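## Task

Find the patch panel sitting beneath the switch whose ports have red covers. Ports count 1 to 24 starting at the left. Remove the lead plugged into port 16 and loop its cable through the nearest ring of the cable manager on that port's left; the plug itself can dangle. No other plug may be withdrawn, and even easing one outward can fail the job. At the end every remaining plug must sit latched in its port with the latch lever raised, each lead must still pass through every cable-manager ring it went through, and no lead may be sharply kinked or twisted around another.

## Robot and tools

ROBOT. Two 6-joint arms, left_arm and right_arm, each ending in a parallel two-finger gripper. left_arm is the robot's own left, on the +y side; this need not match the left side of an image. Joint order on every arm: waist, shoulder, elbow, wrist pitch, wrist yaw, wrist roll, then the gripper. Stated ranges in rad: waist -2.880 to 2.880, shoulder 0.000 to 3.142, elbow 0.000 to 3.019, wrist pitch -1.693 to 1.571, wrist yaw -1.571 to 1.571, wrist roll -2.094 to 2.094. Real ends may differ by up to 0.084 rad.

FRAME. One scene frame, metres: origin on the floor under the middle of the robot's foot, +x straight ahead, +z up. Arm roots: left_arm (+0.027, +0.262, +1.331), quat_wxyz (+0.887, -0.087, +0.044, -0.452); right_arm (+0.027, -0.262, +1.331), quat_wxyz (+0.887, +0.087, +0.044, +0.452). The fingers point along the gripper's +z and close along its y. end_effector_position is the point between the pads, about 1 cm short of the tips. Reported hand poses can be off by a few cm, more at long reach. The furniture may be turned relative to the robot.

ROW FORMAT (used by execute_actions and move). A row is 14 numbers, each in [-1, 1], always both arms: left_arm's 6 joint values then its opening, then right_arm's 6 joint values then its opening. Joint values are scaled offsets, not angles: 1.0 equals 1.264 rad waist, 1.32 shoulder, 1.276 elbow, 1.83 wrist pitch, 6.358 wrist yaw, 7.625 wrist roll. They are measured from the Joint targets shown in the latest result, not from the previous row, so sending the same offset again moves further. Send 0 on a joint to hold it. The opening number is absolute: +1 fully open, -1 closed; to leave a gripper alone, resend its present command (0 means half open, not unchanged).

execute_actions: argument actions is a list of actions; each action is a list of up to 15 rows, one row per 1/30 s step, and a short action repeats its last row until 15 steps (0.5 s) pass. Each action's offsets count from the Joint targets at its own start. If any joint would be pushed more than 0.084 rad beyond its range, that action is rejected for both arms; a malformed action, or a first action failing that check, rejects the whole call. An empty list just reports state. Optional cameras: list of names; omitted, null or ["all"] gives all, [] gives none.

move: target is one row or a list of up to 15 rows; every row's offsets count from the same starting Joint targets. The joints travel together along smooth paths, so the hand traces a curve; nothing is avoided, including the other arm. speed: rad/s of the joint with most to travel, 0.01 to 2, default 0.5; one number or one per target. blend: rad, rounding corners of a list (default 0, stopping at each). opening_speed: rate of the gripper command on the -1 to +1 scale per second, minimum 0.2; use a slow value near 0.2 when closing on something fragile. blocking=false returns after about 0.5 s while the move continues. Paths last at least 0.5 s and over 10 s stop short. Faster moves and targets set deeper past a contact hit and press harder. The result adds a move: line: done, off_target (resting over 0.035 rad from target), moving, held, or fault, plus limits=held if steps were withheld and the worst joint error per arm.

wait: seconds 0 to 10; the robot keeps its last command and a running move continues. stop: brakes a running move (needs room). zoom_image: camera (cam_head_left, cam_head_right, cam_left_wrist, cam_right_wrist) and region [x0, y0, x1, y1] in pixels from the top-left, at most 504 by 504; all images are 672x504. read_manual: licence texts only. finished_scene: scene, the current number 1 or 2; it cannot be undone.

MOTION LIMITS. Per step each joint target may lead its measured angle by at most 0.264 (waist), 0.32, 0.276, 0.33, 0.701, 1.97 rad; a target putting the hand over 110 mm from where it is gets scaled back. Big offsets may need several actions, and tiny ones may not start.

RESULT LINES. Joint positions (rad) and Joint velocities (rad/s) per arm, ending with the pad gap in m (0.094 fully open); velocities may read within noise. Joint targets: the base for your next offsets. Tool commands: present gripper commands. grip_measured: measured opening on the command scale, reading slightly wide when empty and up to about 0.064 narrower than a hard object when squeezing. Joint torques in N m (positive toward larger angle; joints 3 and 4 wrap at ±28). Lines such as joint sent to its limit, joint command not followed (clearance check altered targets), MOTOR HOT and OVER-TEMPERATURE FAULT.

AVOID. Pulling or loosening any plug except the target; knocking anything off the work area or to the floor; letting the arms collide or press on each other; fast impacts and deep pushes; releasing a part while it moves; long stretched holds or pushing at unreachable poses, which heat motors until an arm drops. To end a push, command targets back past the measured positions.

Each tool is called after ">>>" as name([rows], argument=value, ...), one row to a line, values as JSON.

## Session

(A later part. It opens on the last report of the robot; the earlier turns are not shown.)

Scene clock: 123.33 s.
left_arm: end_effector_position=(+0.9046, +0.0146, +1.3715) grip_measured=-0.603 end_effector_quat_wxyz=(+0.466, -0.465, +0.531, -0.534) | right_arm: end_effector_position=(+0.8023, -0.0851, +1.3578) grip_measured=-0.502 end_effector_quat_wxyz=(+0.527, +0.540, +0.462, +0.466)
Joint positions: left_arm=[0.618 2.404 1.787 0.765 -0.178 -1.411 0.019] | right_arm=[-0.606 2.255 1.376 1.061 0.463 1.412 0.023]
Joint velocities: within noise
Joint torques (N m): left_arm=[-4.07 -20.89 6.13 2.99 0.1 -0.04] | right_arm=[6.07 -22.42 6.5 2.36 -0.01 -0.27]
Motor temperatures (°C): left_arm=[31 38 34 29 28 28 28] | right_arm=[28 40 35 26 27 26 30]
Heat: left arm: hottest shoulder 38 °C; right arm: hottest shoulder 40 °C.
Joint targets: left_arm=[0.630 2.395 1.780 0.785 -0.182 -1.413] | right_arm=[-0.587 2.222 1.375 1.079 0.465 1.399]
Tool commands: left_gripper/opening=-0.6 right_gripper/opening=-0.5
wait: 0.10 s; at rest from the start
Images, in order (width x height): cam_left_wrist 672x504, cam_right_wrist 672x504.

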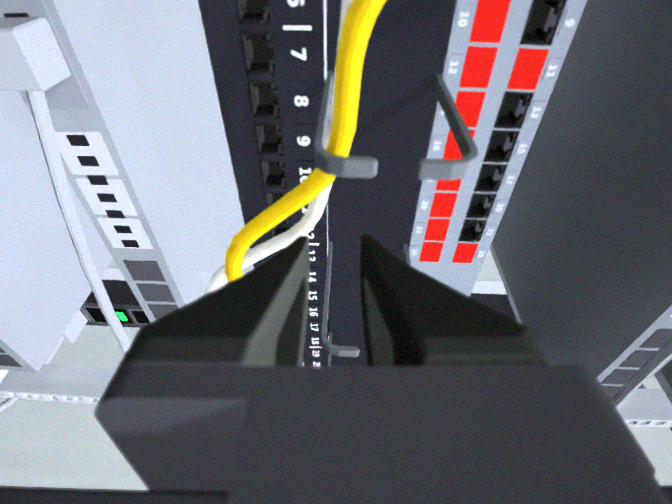

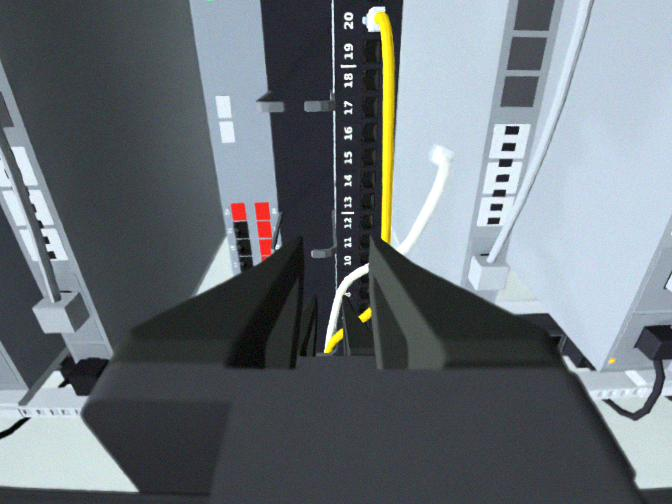

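>>> move(target=[0.0063,0.095,0.1748,-0.0678,0.0016,0,-0.5,0,0,0,0,0,0,-0.5], speed=0.2, cameras=["cam_left_wrist","cam_right_wrist"])

>>> zoom_image(camera="cam_left_wrist", region=[180, 120, 400, 320])

>>> zoom_image(camera="cam_right_wrist", region=[280, 200, 480, 380])

Scene clock: 126.57 s.
left_arm: end_effector_position=(+0.9379, +0.0073, +1.3716) grip_measured=-0.503 end_effector_quat_wxyz=(+0.467, -0.464, +0.529, -0.536) | right_arm: end_effector_position=(+0.8023, -0.0851, +1.3578) grip_measured=-0.502 end_effector_quat_wxyz=(+0.527, +0.540, +0.462, +0.466)
Joint positions: left_arm=[0.623 2.483 1.957 0.679 -0.173 -1.411 0.023] | right_arm=[-0.606 2.255 1.376 1.061 0.463 1.412 0.023]
Joint velocities: within noise
Joint torques (N m): left_arm=[-3.14 -18.73 10.32 1.4 0.27 0] | right_arm=[6.24 -22.53 6.56 2.48 0.02 -0.27]
Motor temperatures (°C): left_arm=[31 39 34 29 28 28 28] | right_arm=[28 40 35 26 27 25 30]
Heat: left arm: hottest shoulder 39 °C; right arm: hottest shoulder 40 °C.
Joint targets: left_arm=[0.638 2.521 2.003 0.662 -0.172 -1.413] | right_arm=[-0.587 2.222 1.375 1.079 0.465 1.399]
move: off_target (left_arm); left_arm: the elbow is farthest, 0.046 rad from its target
Images, in order (width x height): cam_left_wrist 672x504, cam_right_wrist 672x504.

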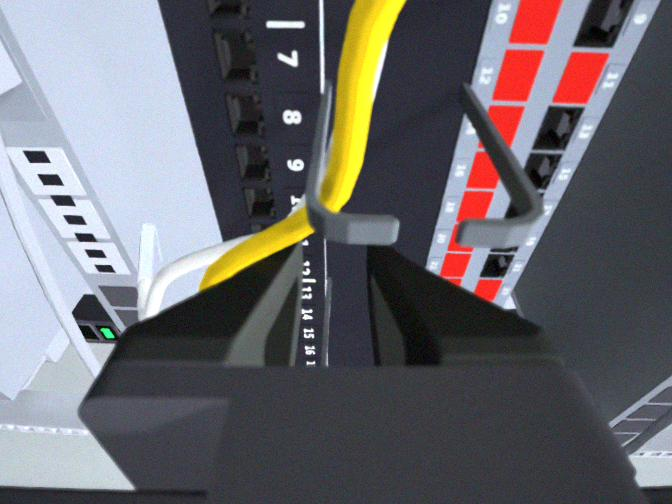

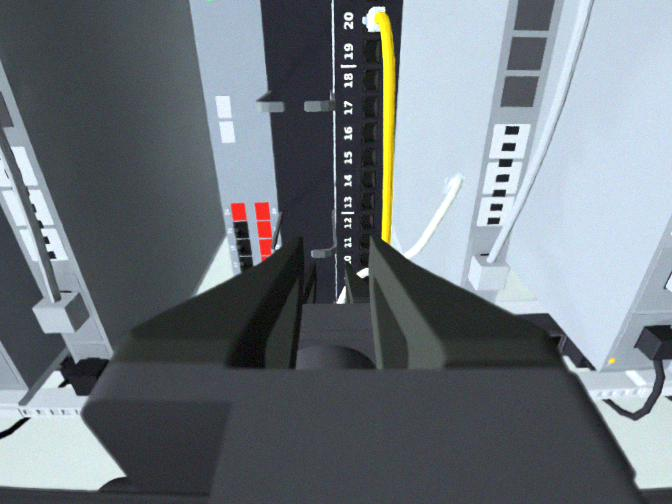

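Scaled by 2.291 from the camera's 672x504 image, which has a finer 960x720 frame.

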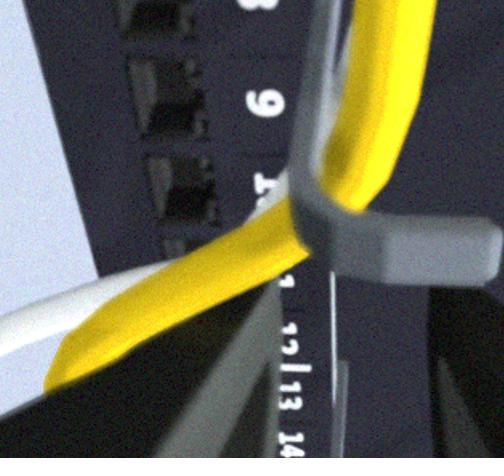

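Scaled by 2.520 from the camera's 672x504 image, which has a finer 960x720 frame.

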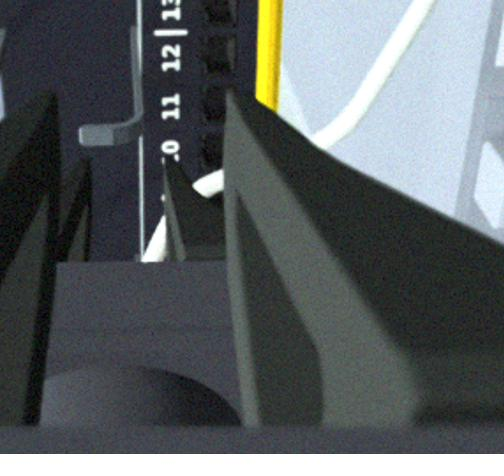

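>>> move(target=[0,-0.0855,-0.1748,0.0672,-0.0016,0,-0.5,0,0,0,0,0,0,-0.5], speed=0.25, cameras=["cam_left_wrist","cam_right_wrist"])

>>> zoom_image(camera="cam_left_wrist", region=[180, 120, 400, 320])

>>> zoom_image(camera="cam_right_wrist", region=[280, 200, 480, 380])

Scene clock: 128.73 s.
left_arm: end_effector_position=(+0.9048, +0.0202, +1.3570) grip_measured=-0.503 end_effector_quat_wxyz=(+0.464, -0.470, +0.535, -0.527) | right_arm: end_effector_position=(+0.8023, -0.0851, +1.3578) grip_measured=-0.502 end_effector_quat_wxyz=(+0.527, +0.540, +0.462, +0.466)
Joint positions: left_arm=[0.627 2.419 1.787 0.763 -0.178 -1.411 0.023] | right_arm=[-0.606 2.255 1.376 1.061 0.463 1.412 0.023]
Joint velocities: within noise
Joint torques (N m): left_arm=[-2.73 -21.07 5.97 2.67 0.12 -0.02] | right_arm=[6.36 -22.18 6.52 2.4 0 -0.25]
Motor temperatures (°C): left_arm=[31 39 34 29 28 28 28] | right_arm=[28 40 35 26 27 25 30]
Heat: left arm: hottest shoulder 39 °C; right arm: hottest shoulder 40 °C.
Joint targets: left_arm=[0.638 2.408 1.779 0.784 -0.182 -1.413] | right_arm=[-0.587 2.222 1.375 1.079 0.465 1.399]
move: done
Images, in order (width x height): cam_left_wrist 672x504, cam_right_wrist 672x504.

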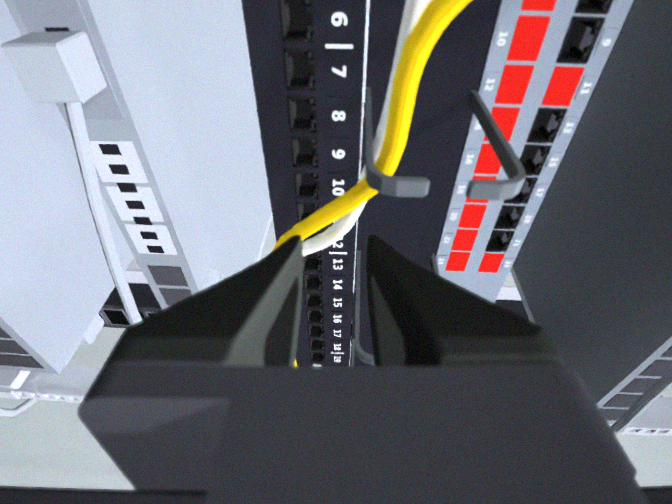

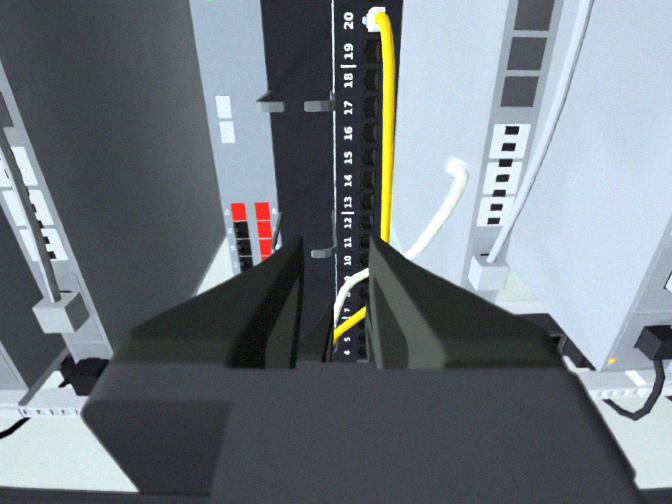

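Scaled by 2.291 from the camera's 672x504 image, which has a finer 960x720 frame.

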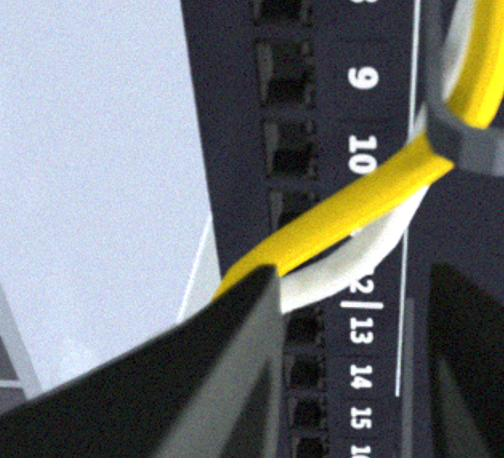

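Scaled by 2.520 from the camera's 672x504 image, which has a finer 960x720 frame.

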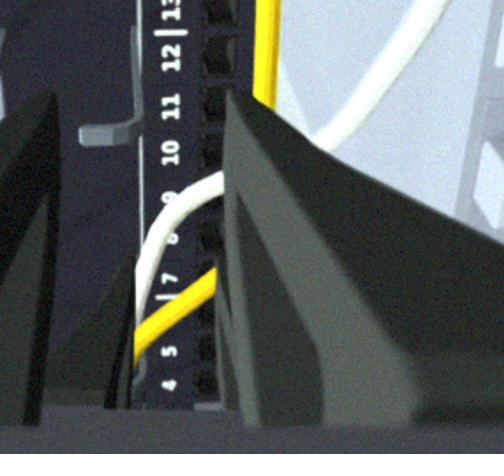

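>>> move(target=[0.0008,0.0932,0.1724,-0.0607,0.0016,0,-0.3,0,0,0,0,0,0,-0.5], speed=0.2, cameras=["cam_left_wrist","cam_right_wrist"])

>>> zoom_image(camera="cam_left_wrist", region=[180, 120, 400, 320])

>>> zoom_image(camera="cam_right_wrist", region=[280, 200, 480, 380])

Scene clock: 131.27 s.
left_arm: end_effector_position=(+0.9368, +0.0100, +1.3622) grip_measured=-0.303 end_effector_quat_wxyz=(+0.467, -0.466, +0.529, -0.534) | right_arm: end_effector_position=(+0.8023, -0.0851, +1.3578) grip_measured=-0.502 end_effector_quat_wxyz=(+0.527, +0.540, +0.462, +0.466)
Joint positions: left_arm=[0.627 2.493 1.953 0.69 -0.173 -1.411 0.033] | right_arm=[-0.606 2.255 1.376 1.061 0.463 1.412 0.023]
Joint velocities: within noise
Joint torques (N m): left_arm=[-3.6 -18.32 10.17 1.35 0.32 -0.01] | right_arm=[6.48 -22.59 6.53 2.45 -0.02 -0.26]
Motor temperatures (°C): left_arm=[31 39 34 29 28 28 28] | right_arm=[28 39 35 26 27 25 30]
Heat: left arm: hottest shoulder 39 °C; right arm: hottest shoulder 39 °C.
Joint targets: left_arm=[0.639 2.531 2.000 0.673 -0.172 -1.413] | right_arm=[-0.587 2.222 1.375 1.079 0.465 1.399]
move: off_target (left_arm); left_arm: the elbow is farthest, 0.046 rad from its target
Images, in order (width x height): cam_left_wrist 672x504, cam_right_wrist 672x504.

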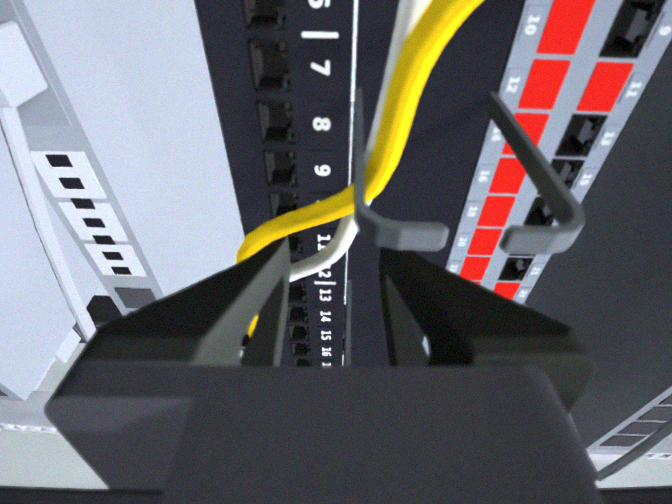

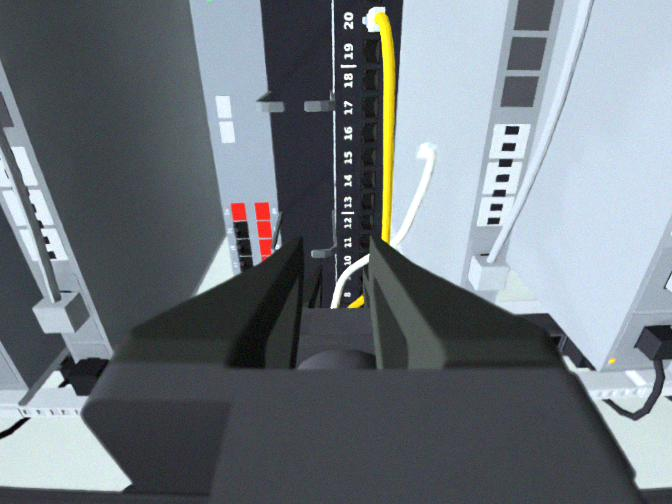

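Scaled by 2.291 from the camera's 672x504 image, which has a finer 960x720 frame.

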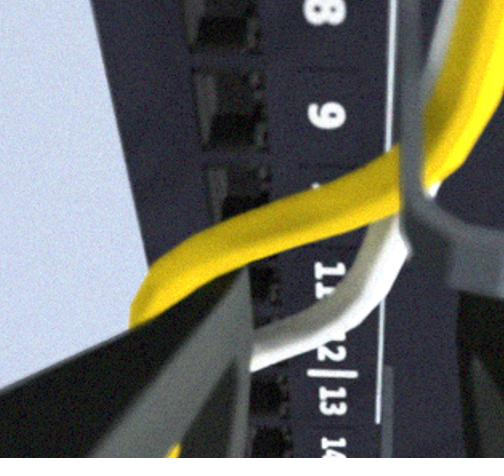

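Scaled by 2.520 from the camera's 672x504 image, which has a finer 960x720 frame.

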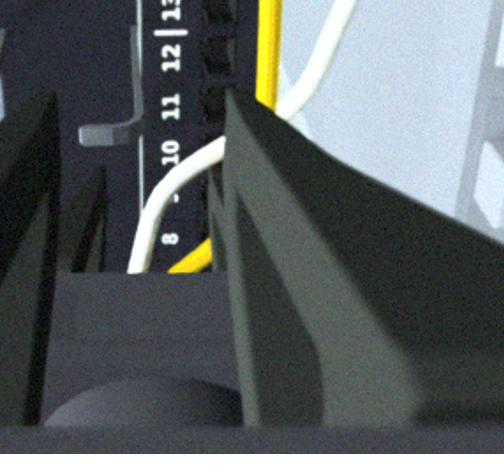

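>>> move(target=[0,0,0,0,0,0,-1,0,0,0,0,0,0,-0.5], opening_speed=0.4, cameras=["cam_left_wrist","cam_right_wrist"])

>>> zoom_image(camera="cam_left_wrist", region=[180, 120, 400, 320])

>>> zoom_image(camera="cam_right_wrist", region=[280, 200, 480, 380])

Scene clock: 133.53 s.
left_arm: end_effector_position=(+0.9387, +0.0097, +1.3640) grip_measured=-0.920 end_effector_quat_wxyz=(+0.469, -0.465, +0.528, -0.534) | right_arm: end_effector_position=(+0.8023, -0.0851, +1.3578) grip_measured=-0.502 end_effector_quat_wxyz=(+0.527, +0.540, +0.462, +0.466)
Joint positions: left_arm=[0.627 2.497 1.963 0.688 -0.173 -1.41 0.004] | right_arm=[-0.606 2.255 1.376 1.061 0.463 1.412 0.023]
Joint velocities: within noise
Joint torques (N m): left_arm=[-3.43 -18.67 9.78 1.36 0.3 0] | right_arm=[6.48 -22.3 6.53 2.36 0 -0.28]
Motor temperatures (°C): left_arm=[31 39 35 29 28 28 28] | right_arm=[28 39 34 26 27 25 30]
Heat: left arm: hottest shoulder 39 °C; right arm: hottest shoulder 39 °C.
Joint targets: left_arm=[0.639 2.531 2.000 0.673 -0.172 -1.413] | right_arm=[-0.587 2.222 1.375 1.079 0.465 1.399]
move: off_target (left_arm); left_arm: the elbow is farthest, 0.037 rad from its target
Images, in order (width x height): cam_left_wrist 672x504, cam_right_wrist 672x504.

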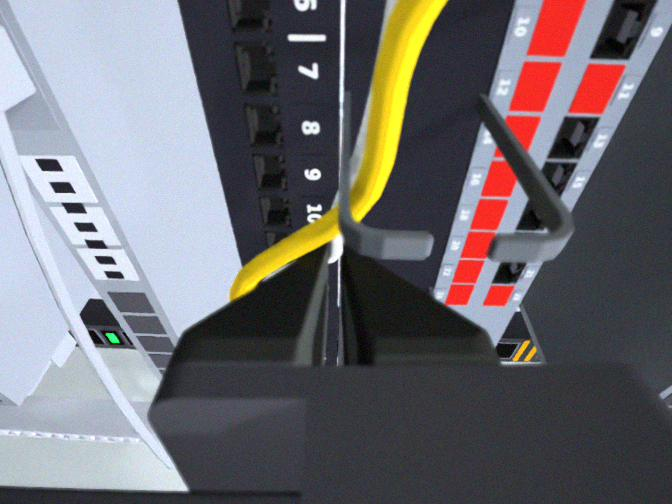

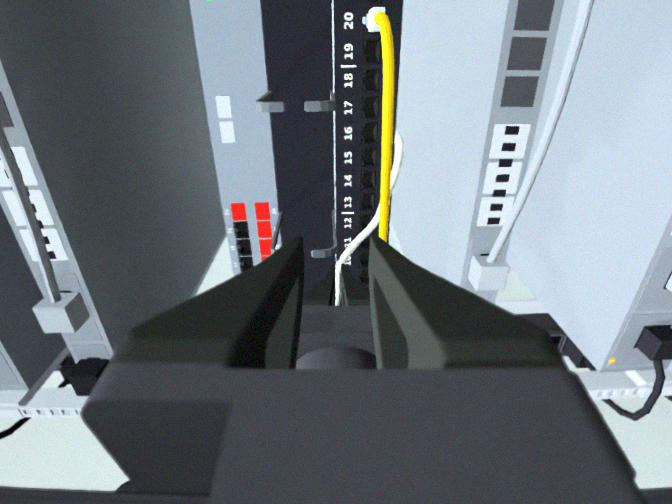

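Scaled by 2.291 from the camera's 672x504 image, which has a finer 960x720 frame.

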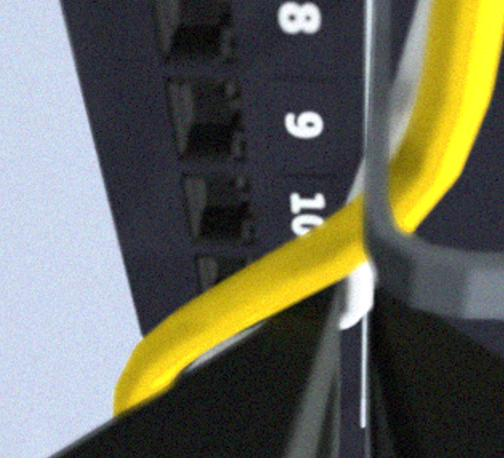

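Scaled by 2.520 from the camera's 672x504 image, which has a finer 960x720 frame.

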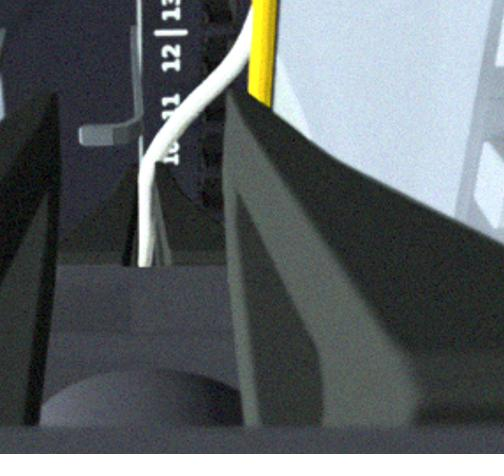

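>>> move(target=[-0.0403,-0.1265,-0.2273,0.0803,-0.0047,0.001,-1,0,0,0,0,0,0,-0.5], speed=0.12, cameras=["cam_left_wrist","cam_right_wrist"])

>>> zoom_image(camera="cam_right_wrist", region=[260, 80, 480, 380])

Scene clock: 136.93 s.
left_arm: end_effector_position=(+0.8880, +0.0065, +1.3765) grip_measured=-0.927 end_effector_quat_wxyz=(+0.467, -0.464, +0.531, -0.533) | right_arm: end_effector_position=(+0.8023, -0.0851, +1.3578) grip_measured=-0.502 end_effector_quat_wxyz=(+0.527, +0.540, +0.462, +0.466)
Joint positions: left_arm=[0.6 2.372 1.725 0.795 -0.196 -1.405 0.003] | right_arm=[-0.606 2.255 1.376 1.061 0.463 1.412 0.023]
Joint velocities: within noise
Joint torques (N m): left_arm=[-5.36 -21.01 5.37 3.02 -0.01 -0.01] | right_arm=[6.24 -22.3 6.57 2.41 -0.02 -0.26]
Motor temperatures (°C): left_arm=[31 39 35 29 28 28 28] | right_arm=[28 39 34 26 27 25 30]
Heat: left arm: hottest shoulder 39 °C; right arm: hottest shoulder 39 °C.
Joint targets: left_arm=[0.588 2.364 1.710 0.820 -0.202 -1.405] | right_arm=[-0.587 2.222 1.375 1.079 0.465 1.399]
move: done
Images, in order (width x height): cam_left_wrist 672x504, cam_right_wrist 672x504.

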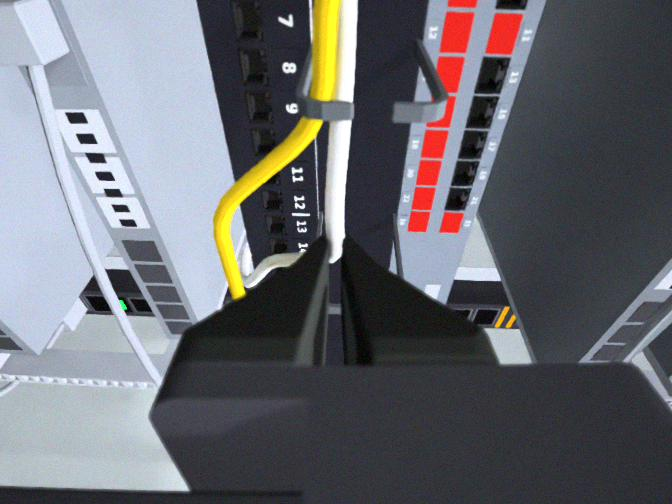

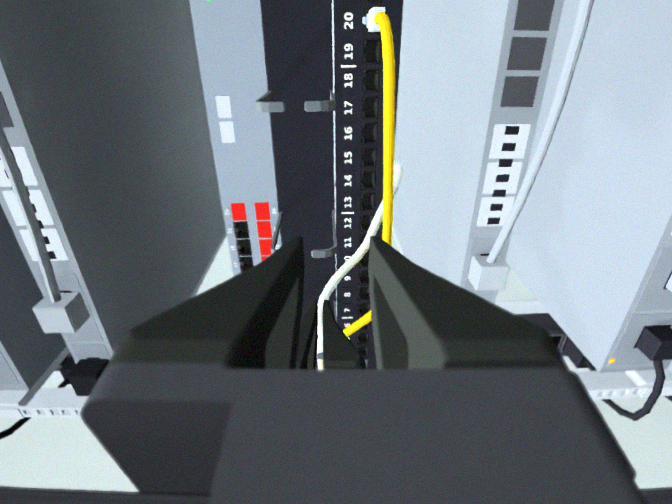

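Scaled by 1.680 from the camera's 672x504 image, which has a finer 960x720 frame.

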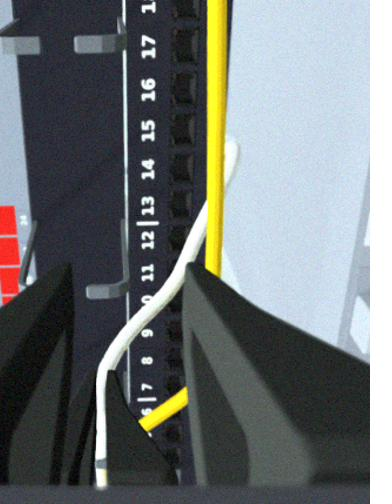

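>>> zoom_image(camera="cam_right_wrist", region=[310, 130, 450, 280])

>>> zoom_image(camera="cam_left_wrist", region=[180, 200, 360, 360])

Scaled by 3.360 from the camera's 672x504 image, which has a finer 960x720 frame.

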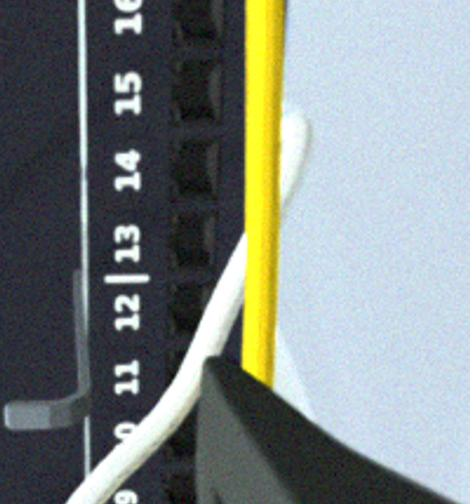

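Scaled by 2.800 from the camera's 672x504 image, which has a finer 960x720 frame.

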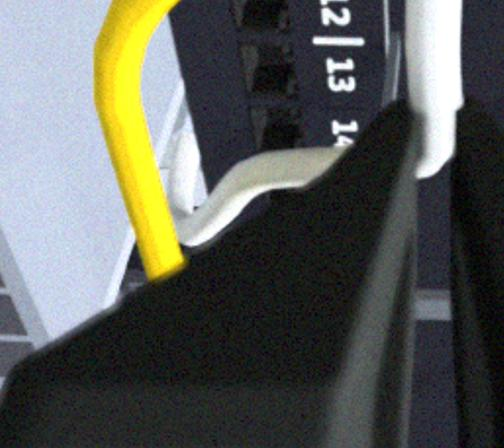

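>>> move(target=[0,0.0364,0,0.011,0,-0.0387,-1,0,0,0,0,0,0,-0.5], speed=0.12, cameras=["cam_left_wrist","cam_right_wrist"])

>>> zoom_image(camera="cam_right_wrist", region=[310, 130, 450, 280])

>>> zoom_image(camera="cam_left_wrist", region=[180, 200, 360, 360])

Scene clock: 145.23 s.
left_arm: end_effector_position=(+0.8879, +0.0073, +1.3810) grip_measured=-0.927 end_effector_quat_wxyz=(+0.393, -0.529, +0.455, -0.599) | right_arm: end_effector_position=(+0.8023, -0.0851, +1.3578) grip_measured=-0.502 end_effector_quat_wxyz=(+0.527, +0.540, +0.462, +0.466)
Joint positions: left_arm=[0.6 2.374 1.725 0.818 -0.196 -1.681 0.003] | right_arm=[-0.606 2.255 1.376 1.061 0.463 1.412 0.023]
Joint velocities: within noise
Joint torques (N m): left_arm=[-4.54 -17.61 5.12 2.88 0 -0.22] | right_arm=[6.01 -22.36 6.63 2.44 -0.02 -0.29]
Motor temperatures (°C): left_arm=[31 41 34 30 28 28 29] | right_arm=[28 39 34 26 27 25 30]
Heat: left arm: hottest shoulder 41 °C; right arm: hottest shoulder 39 °C.
Joint targets: left_arm=[0.588 2.412 1.710 0.840 -0.202 -1.701] | right_arm=[-0.587 2.222 1.375 1.079 0.465 1.399]
move: off_target (left_arm); left_arm: the shoulder is farthest, 0.039 rad from its target
Images, in order (width x height): cam_left_wrist 672x504, cam_right_wrist 672x504.

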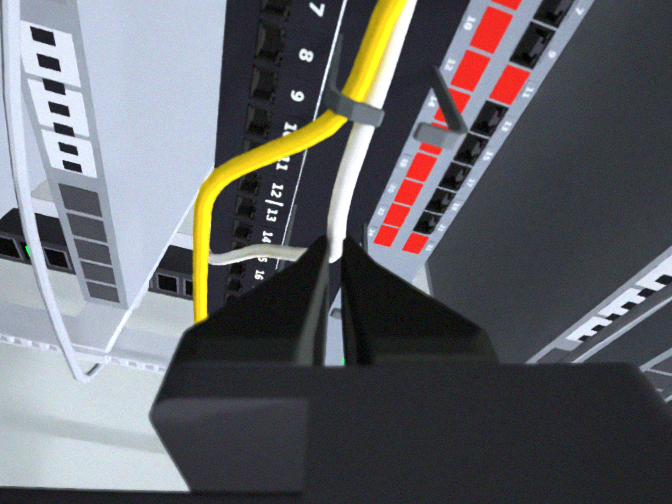

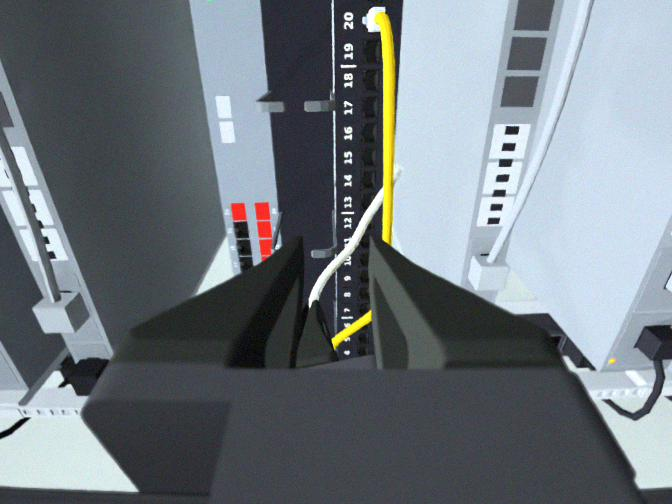

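Scaled by 3.360 from the camera's 672x504 image, which has a finer 960x720 frame.

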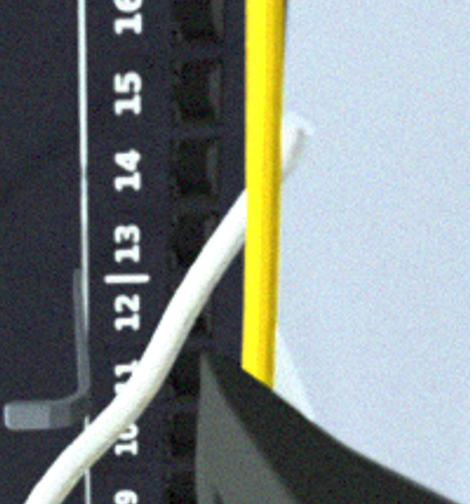

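Scaled by 2.800 from the camera's 672x504 image, which has a finer 960x720 frame.

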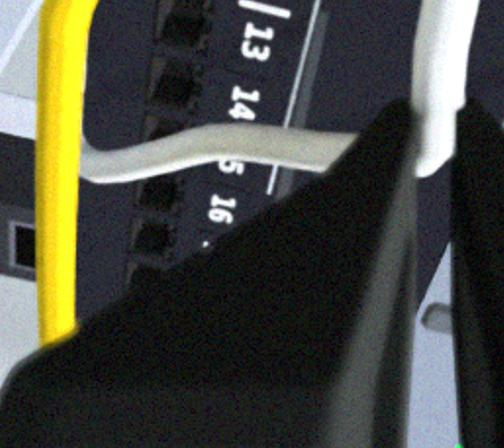

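>>> move(target=[0,-0.012,0,0,0,-0.044,-1,0,0,0,0,0,0,-0.5], speed=0.15, cameras=["cam_left_wrist","cam_right_wrist"])

>>> zoom_image(camera="cam_right_wrist", region=[310, 130, 450, 280])

>>> zoom_image(camera="cam_left_wrist", region=[180, 180, 360, 340])

Scene clock: 149.13 s.
left_arm: end_effector_position=(+0.8879, +0.0076, +1.3825) grip_measured=-0.927 end_effector_quat_wxyz=(+0.291, -0.595, +0.361, -0.657) | right_arm: end_effector_position=(+0.8023, -0.0851, +1.3578) grip_measured=-0.502 end_effector_quat_wxyz=(+0.527, +0.540, +0.462, +0.466)
Joint positions: left_arm=[0.6 2.374 1.725 0.825 -0.197 -2.008 0.003] | right_arm=[-0.606 2.255 1.376 1.061 0.463 1.412 0.023]
Joint velocities: within noise
Joint torques (N m): left_arm=[-5.01 -18.08 5.33 2.54 0.01 -0.26] | right_arm=[6.3 -22.59 6.5 2.4 0 -0.27]
Motor temperatures (°C): left_arm=[31 40 34 30 28 28 29] | right_arm=[28 39 34 26 27 25 30]
Heat: left arm: hottest shoulder 40 °C; right arm: hottest shoulder 39 °C.
Joint targets: left_arm=[0.588 2.396 1.710 0.840 -0.202 -2.036] | right_arm=[-0.587 2.222 1.375 1.079 0.465 1.399]
move: done
Images, in order (width x height): cam_left_wrist 672x504, cam_right_wrist 672x504.

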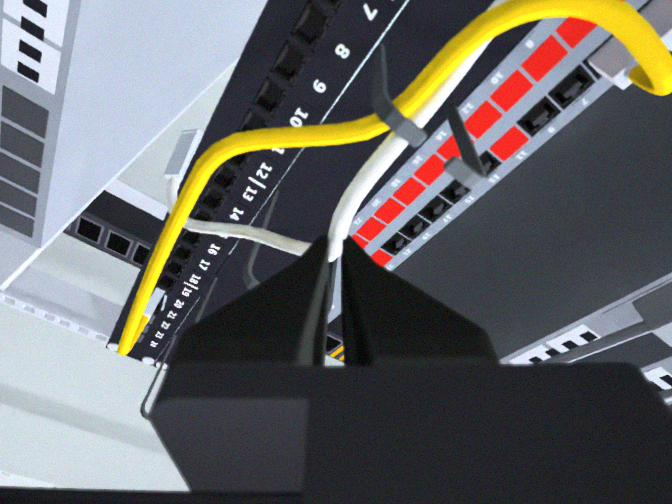

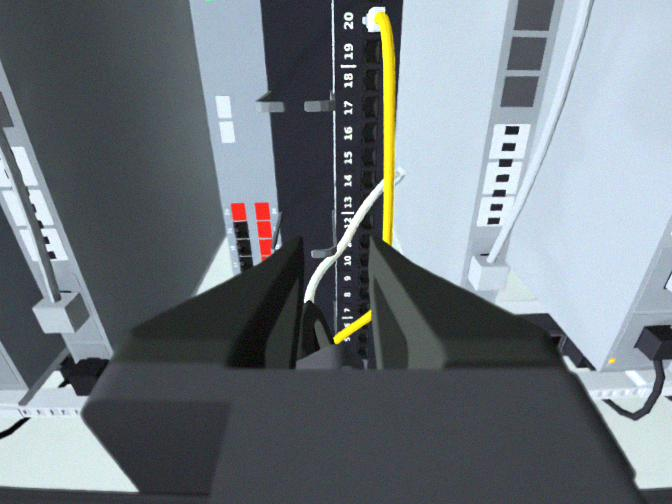

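Scaled by 3.360 from the camera's 672x504 image, which has a finer 960x720 frame.

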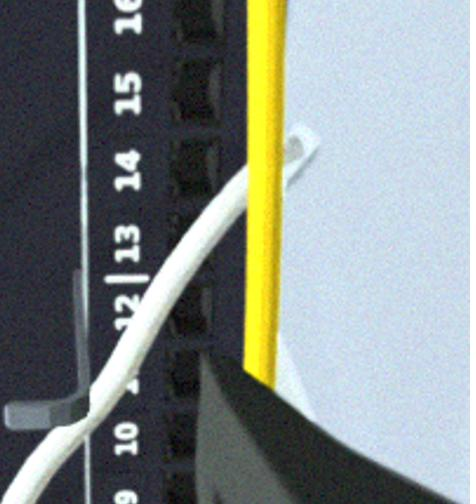

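Scaled by 2.800 from the camera's 672x504 image, which has a finer 960x720 frame.

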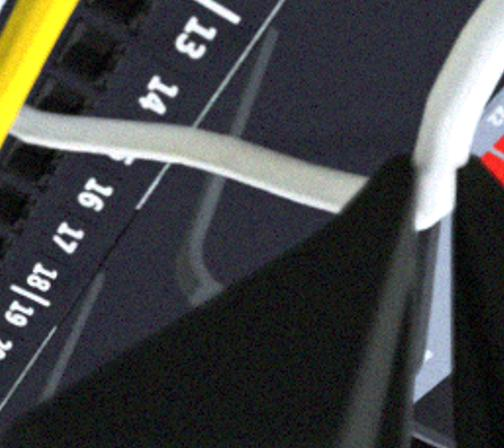

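>>> wait(seconds=0.1, cameras=["cam_head_left", "cam_head_right"])

>>> zoom_image(camera="cam_head_left", region=[220, 220, 480, 380])

>>> zoom_image(camera="cam_head_right", region=[180, 220, 440, 380])

Scene clock: 150.87 s.
left_arm: end_effector_position=(+0.8879, +0.0076, +1.3825) grip_measured=-0.927 end_effector_quat_wxyz=(+0.291, -0.595, +0.361, -0.657) | right_arm: end_effector_position=(+0.8023, -0.0851, +1.3578) grip_measured=-0.502 end_effector_quat_wxyz=(+0.527, +0.540, +0.462, +0.466)
Joint positions: left_arm=[0.6 2.374 1.725 0.825 -0.197 -2.009 0.003] | right_arm=[-0.606 2.255 1.376 1.061 0.463 1.412 0.023]
Joint velocities: within noise
Joint torques (N m): left_arm=[-5.42 -18.2 5.55 2.36 0.06 -0.28] | right_arm=[6.3 -22.07 6.56 2.5 -0.03 -0.28]
Motor temperatures (°C): left_arm=[31 40 34 30 28 28 29] | right_arm=[28 39 34 26 27 25 30]
Heat: left arm: hottest shoulder 40 °C; right arm: hottest shoulder 39 °C.
Joint targets: left_arm=[0.588 2.396 1.710 0.840 -0.202 -2.036] | right_arm=[-0.587 2.222 1.375 1.079 0.465 1.399]
Tool commands: left_gripper/opening=-1.0 right_gripper/opening=-0.5
wait: 0.10 s; at rest from the start
Images, in order (width x height): cam_head_left 672x504, cam_head_right 672x504.

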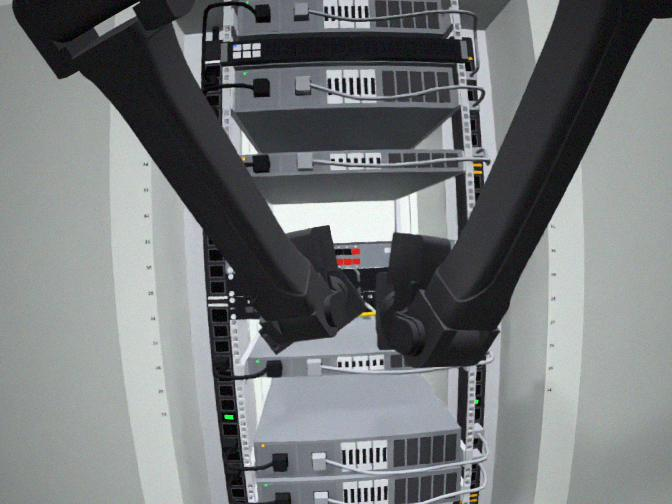

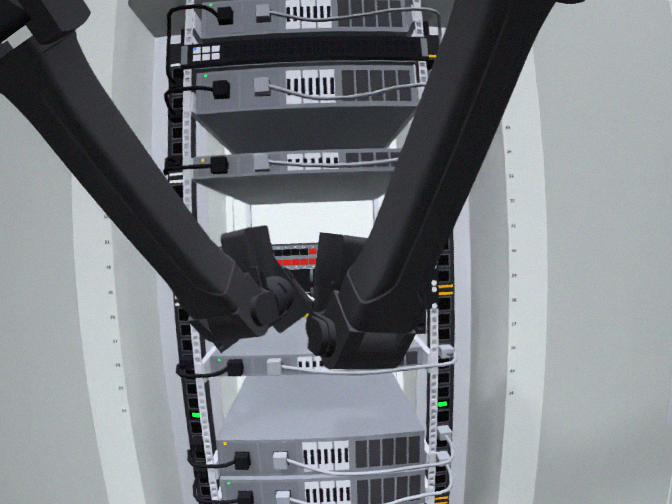

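Scaled by 1.938 from the camera's 672x504 image, which has a finer 960x720 frame.

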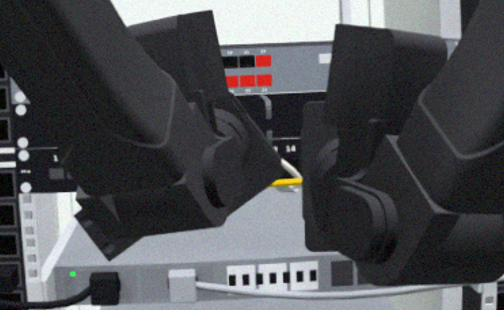

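Scaled by 1.938 from the camera's 672x504 image, which has a finer 960x720 frame.

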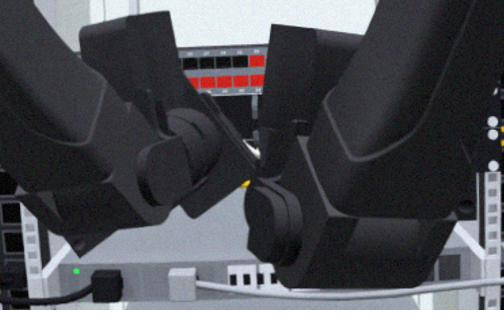

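>>> execute_actions(actions=[])

Scene clock: 152.47 s.
left_arm: end_effector_position=(+0.8879, +0.0076, +1.3825) grip_measured=-0.927 end_effector_quat_wxyz=(+0.291, -0.595, +0.361, -0.657) | right_arm: end_effector_position=(+0.8023, -0.0851, +1.3578) grip_measured=-0.502 end_effector_quat_wxyz=(+0.527, +0.540, +0.462, +0.466)
Joint positions: left_arm=[0.6 2.374 1.725 0.825 -0.197 -2.009 0.003] | right_arm=[-0.606 2.255 1.376 1.061 0.463 1.412 0.023]
Joint velocities: within noise
Joint torques (N m): left_arm=[-5.54 -17.79 5.22 2.5 0.03 -0.26] | right_arm=[6.42 -22.48 6.48 2.44 -0.02 -0.28]
Motor temperatures (°C): left_arm=[31 39 34 30 28 28 29] | right_arm=[28 39 34 26 27 25 29]
Heat: left arm: hottest shoulder 39 °C; right arm: hottest shoulder 39 °C.
Joint targets: left_arm=[0.588 2.396 1.710 0.840 -0.202 -2.036] | right_arm=[-0.587 2.222 1.375 1.079 0.465 1.399]
Tool commands: left_gripper/opening=-1.0 right_gripper/opening=-0.5

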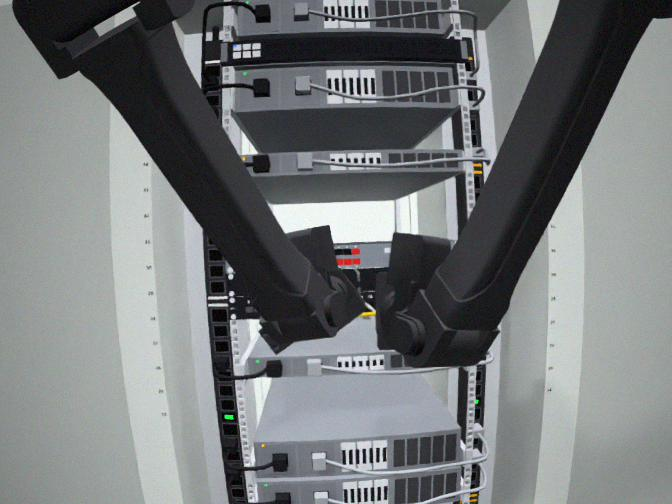

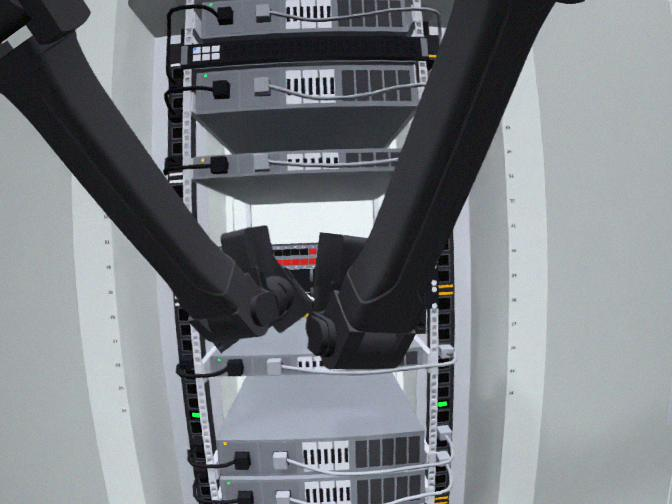

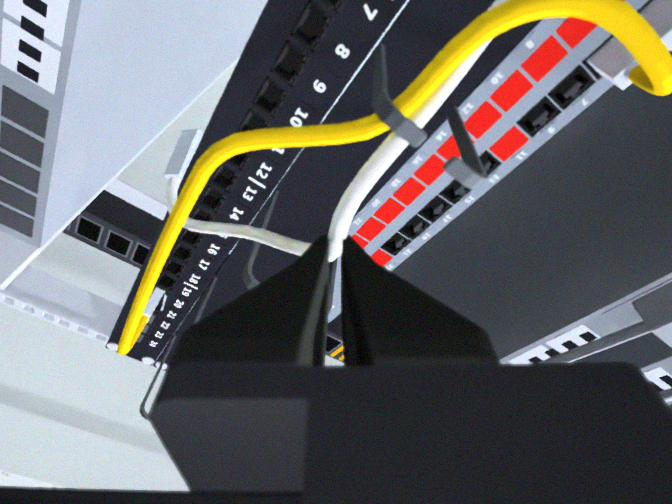

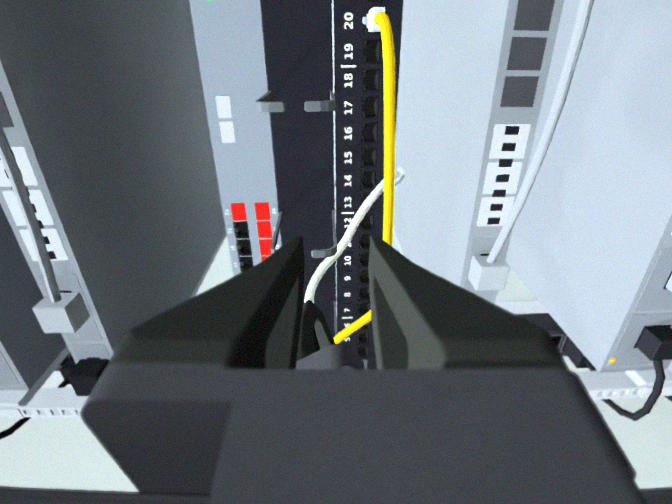

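>>> move(target=[0.0424,-0.0315,-0.0106,-0.0293,0.0368,0,-1.0,0,0,0,0,0,0,-0.5], speed=0.2, cameras=["cam_left_wrist","cam_right_wrist"])

Scene clock: 156.70 s.
left_arm: end_effector_position=(+0.8874, +0.0033, +1.3841) grip_measured=-0.927 end_effector_quat_wxyz=(+0.234, -0.553, +0.415, -0.683) | right_arm: end_effector_position=(+0.8023, -0.0851, +1.3578) grip_measured=-0.502 end_effector_quat_wxyz=(+0.527, +0.540, +0.462, +0.466)
Joint positions: left_arm=[0.638 2.359 1.713 0.803 0.025 -2.012 0.003] | right_arm=[-0.606 2.255 1.376 1.061 0.463 1.412 0.023]
Joint velocities: within noise
Joint torques (N m): left_arm=[-4.31 -19.96 5.41 1.47 0.62 -0.25] | right_arm=[6.12 -22.36 6.56 2.4 0 -0.25]
Motor temperatures (°C): left_arm=[31 39 33 30 28 28 29] | right_arm=[28 39 34 26 27 25 29]
Heat: left arm: hottest shoulder 39 °C; right arm: hottest shoulder 39 °C.
Joint targets: left_arm=[0.642 2.354 1.696 0.787 0.032 -2.036] | right_arm=[-0.587 2.222 1.375 1.079 0.465 1.399]
move: done
Images, in order (width x height): cam_left_wrist 672x504, cam_right_wrist 672x504.

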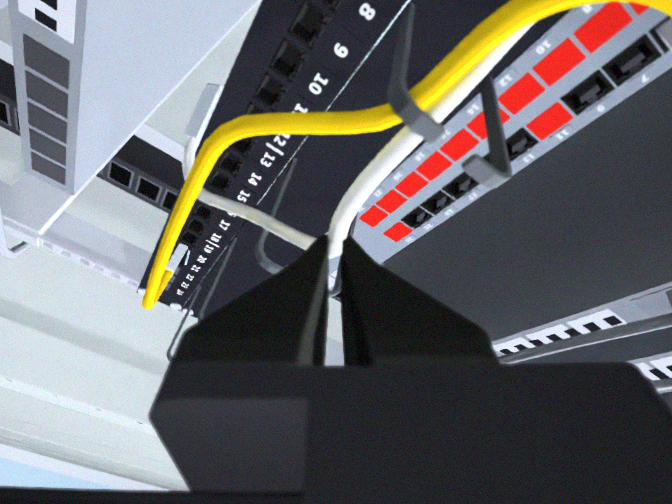

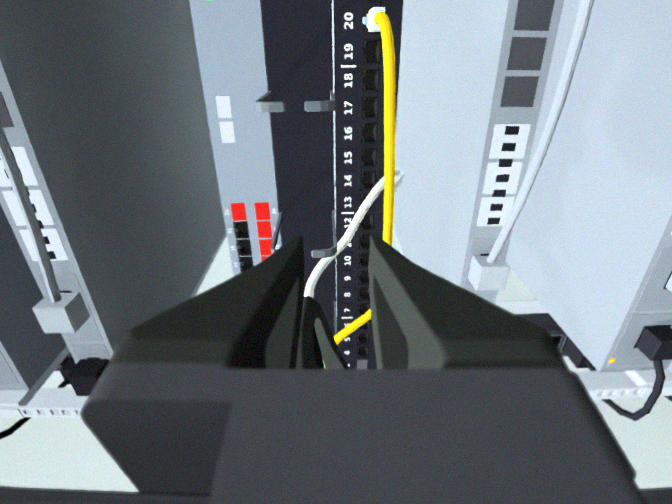

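>>> zoom_image(camera="cam_right_wrist", region=[290, 130, 450, 350])

>>> zoom_image(camera="cam_left_wrist", region=[140, 60, 400, 310])

Scaled by 2.291 from the camera's 672x504 image, which has a finer 960x720 frame.

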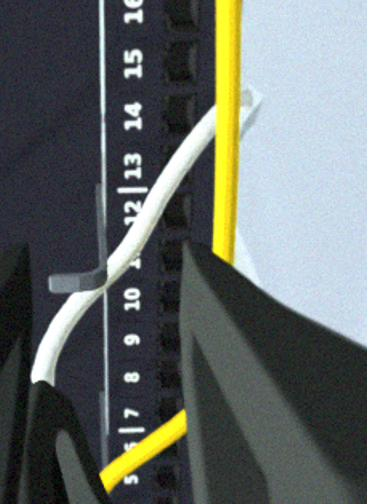

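Scaled by 1.938 from the camera's 672x504 image, which has a finer 960x720 frame.

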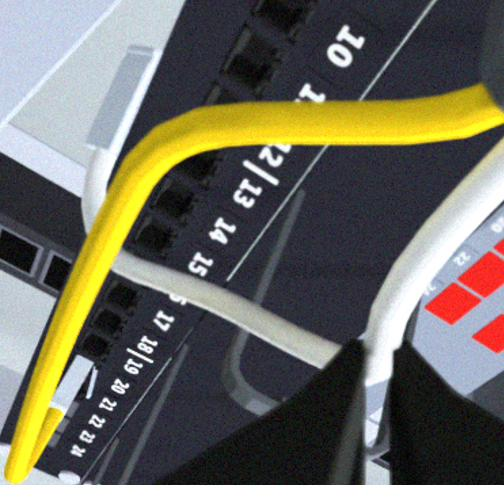

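>>> zoom_image(camera="cam_right_wrist", region=[300, 200, 370, 300])

>>> zoom_image(camera="cam_left_wrist", region=[230, 140, 350, 290])

Scaled by 5.040 from the camera's 672x504 image, which has a finer 960x720 frame.

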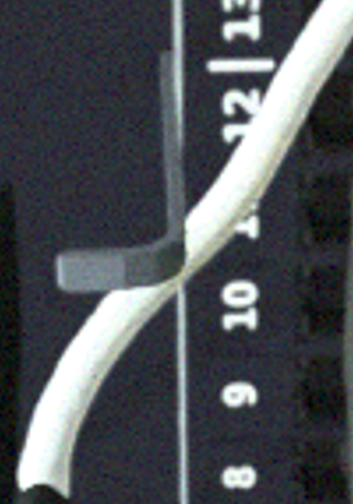

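Scaled by 3.360 from the camera's 672x504 image, which has a finer 960x720 frame.

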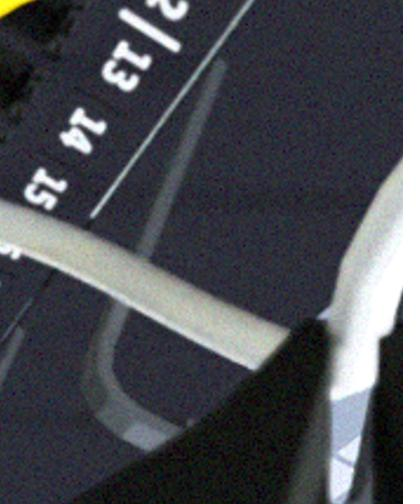

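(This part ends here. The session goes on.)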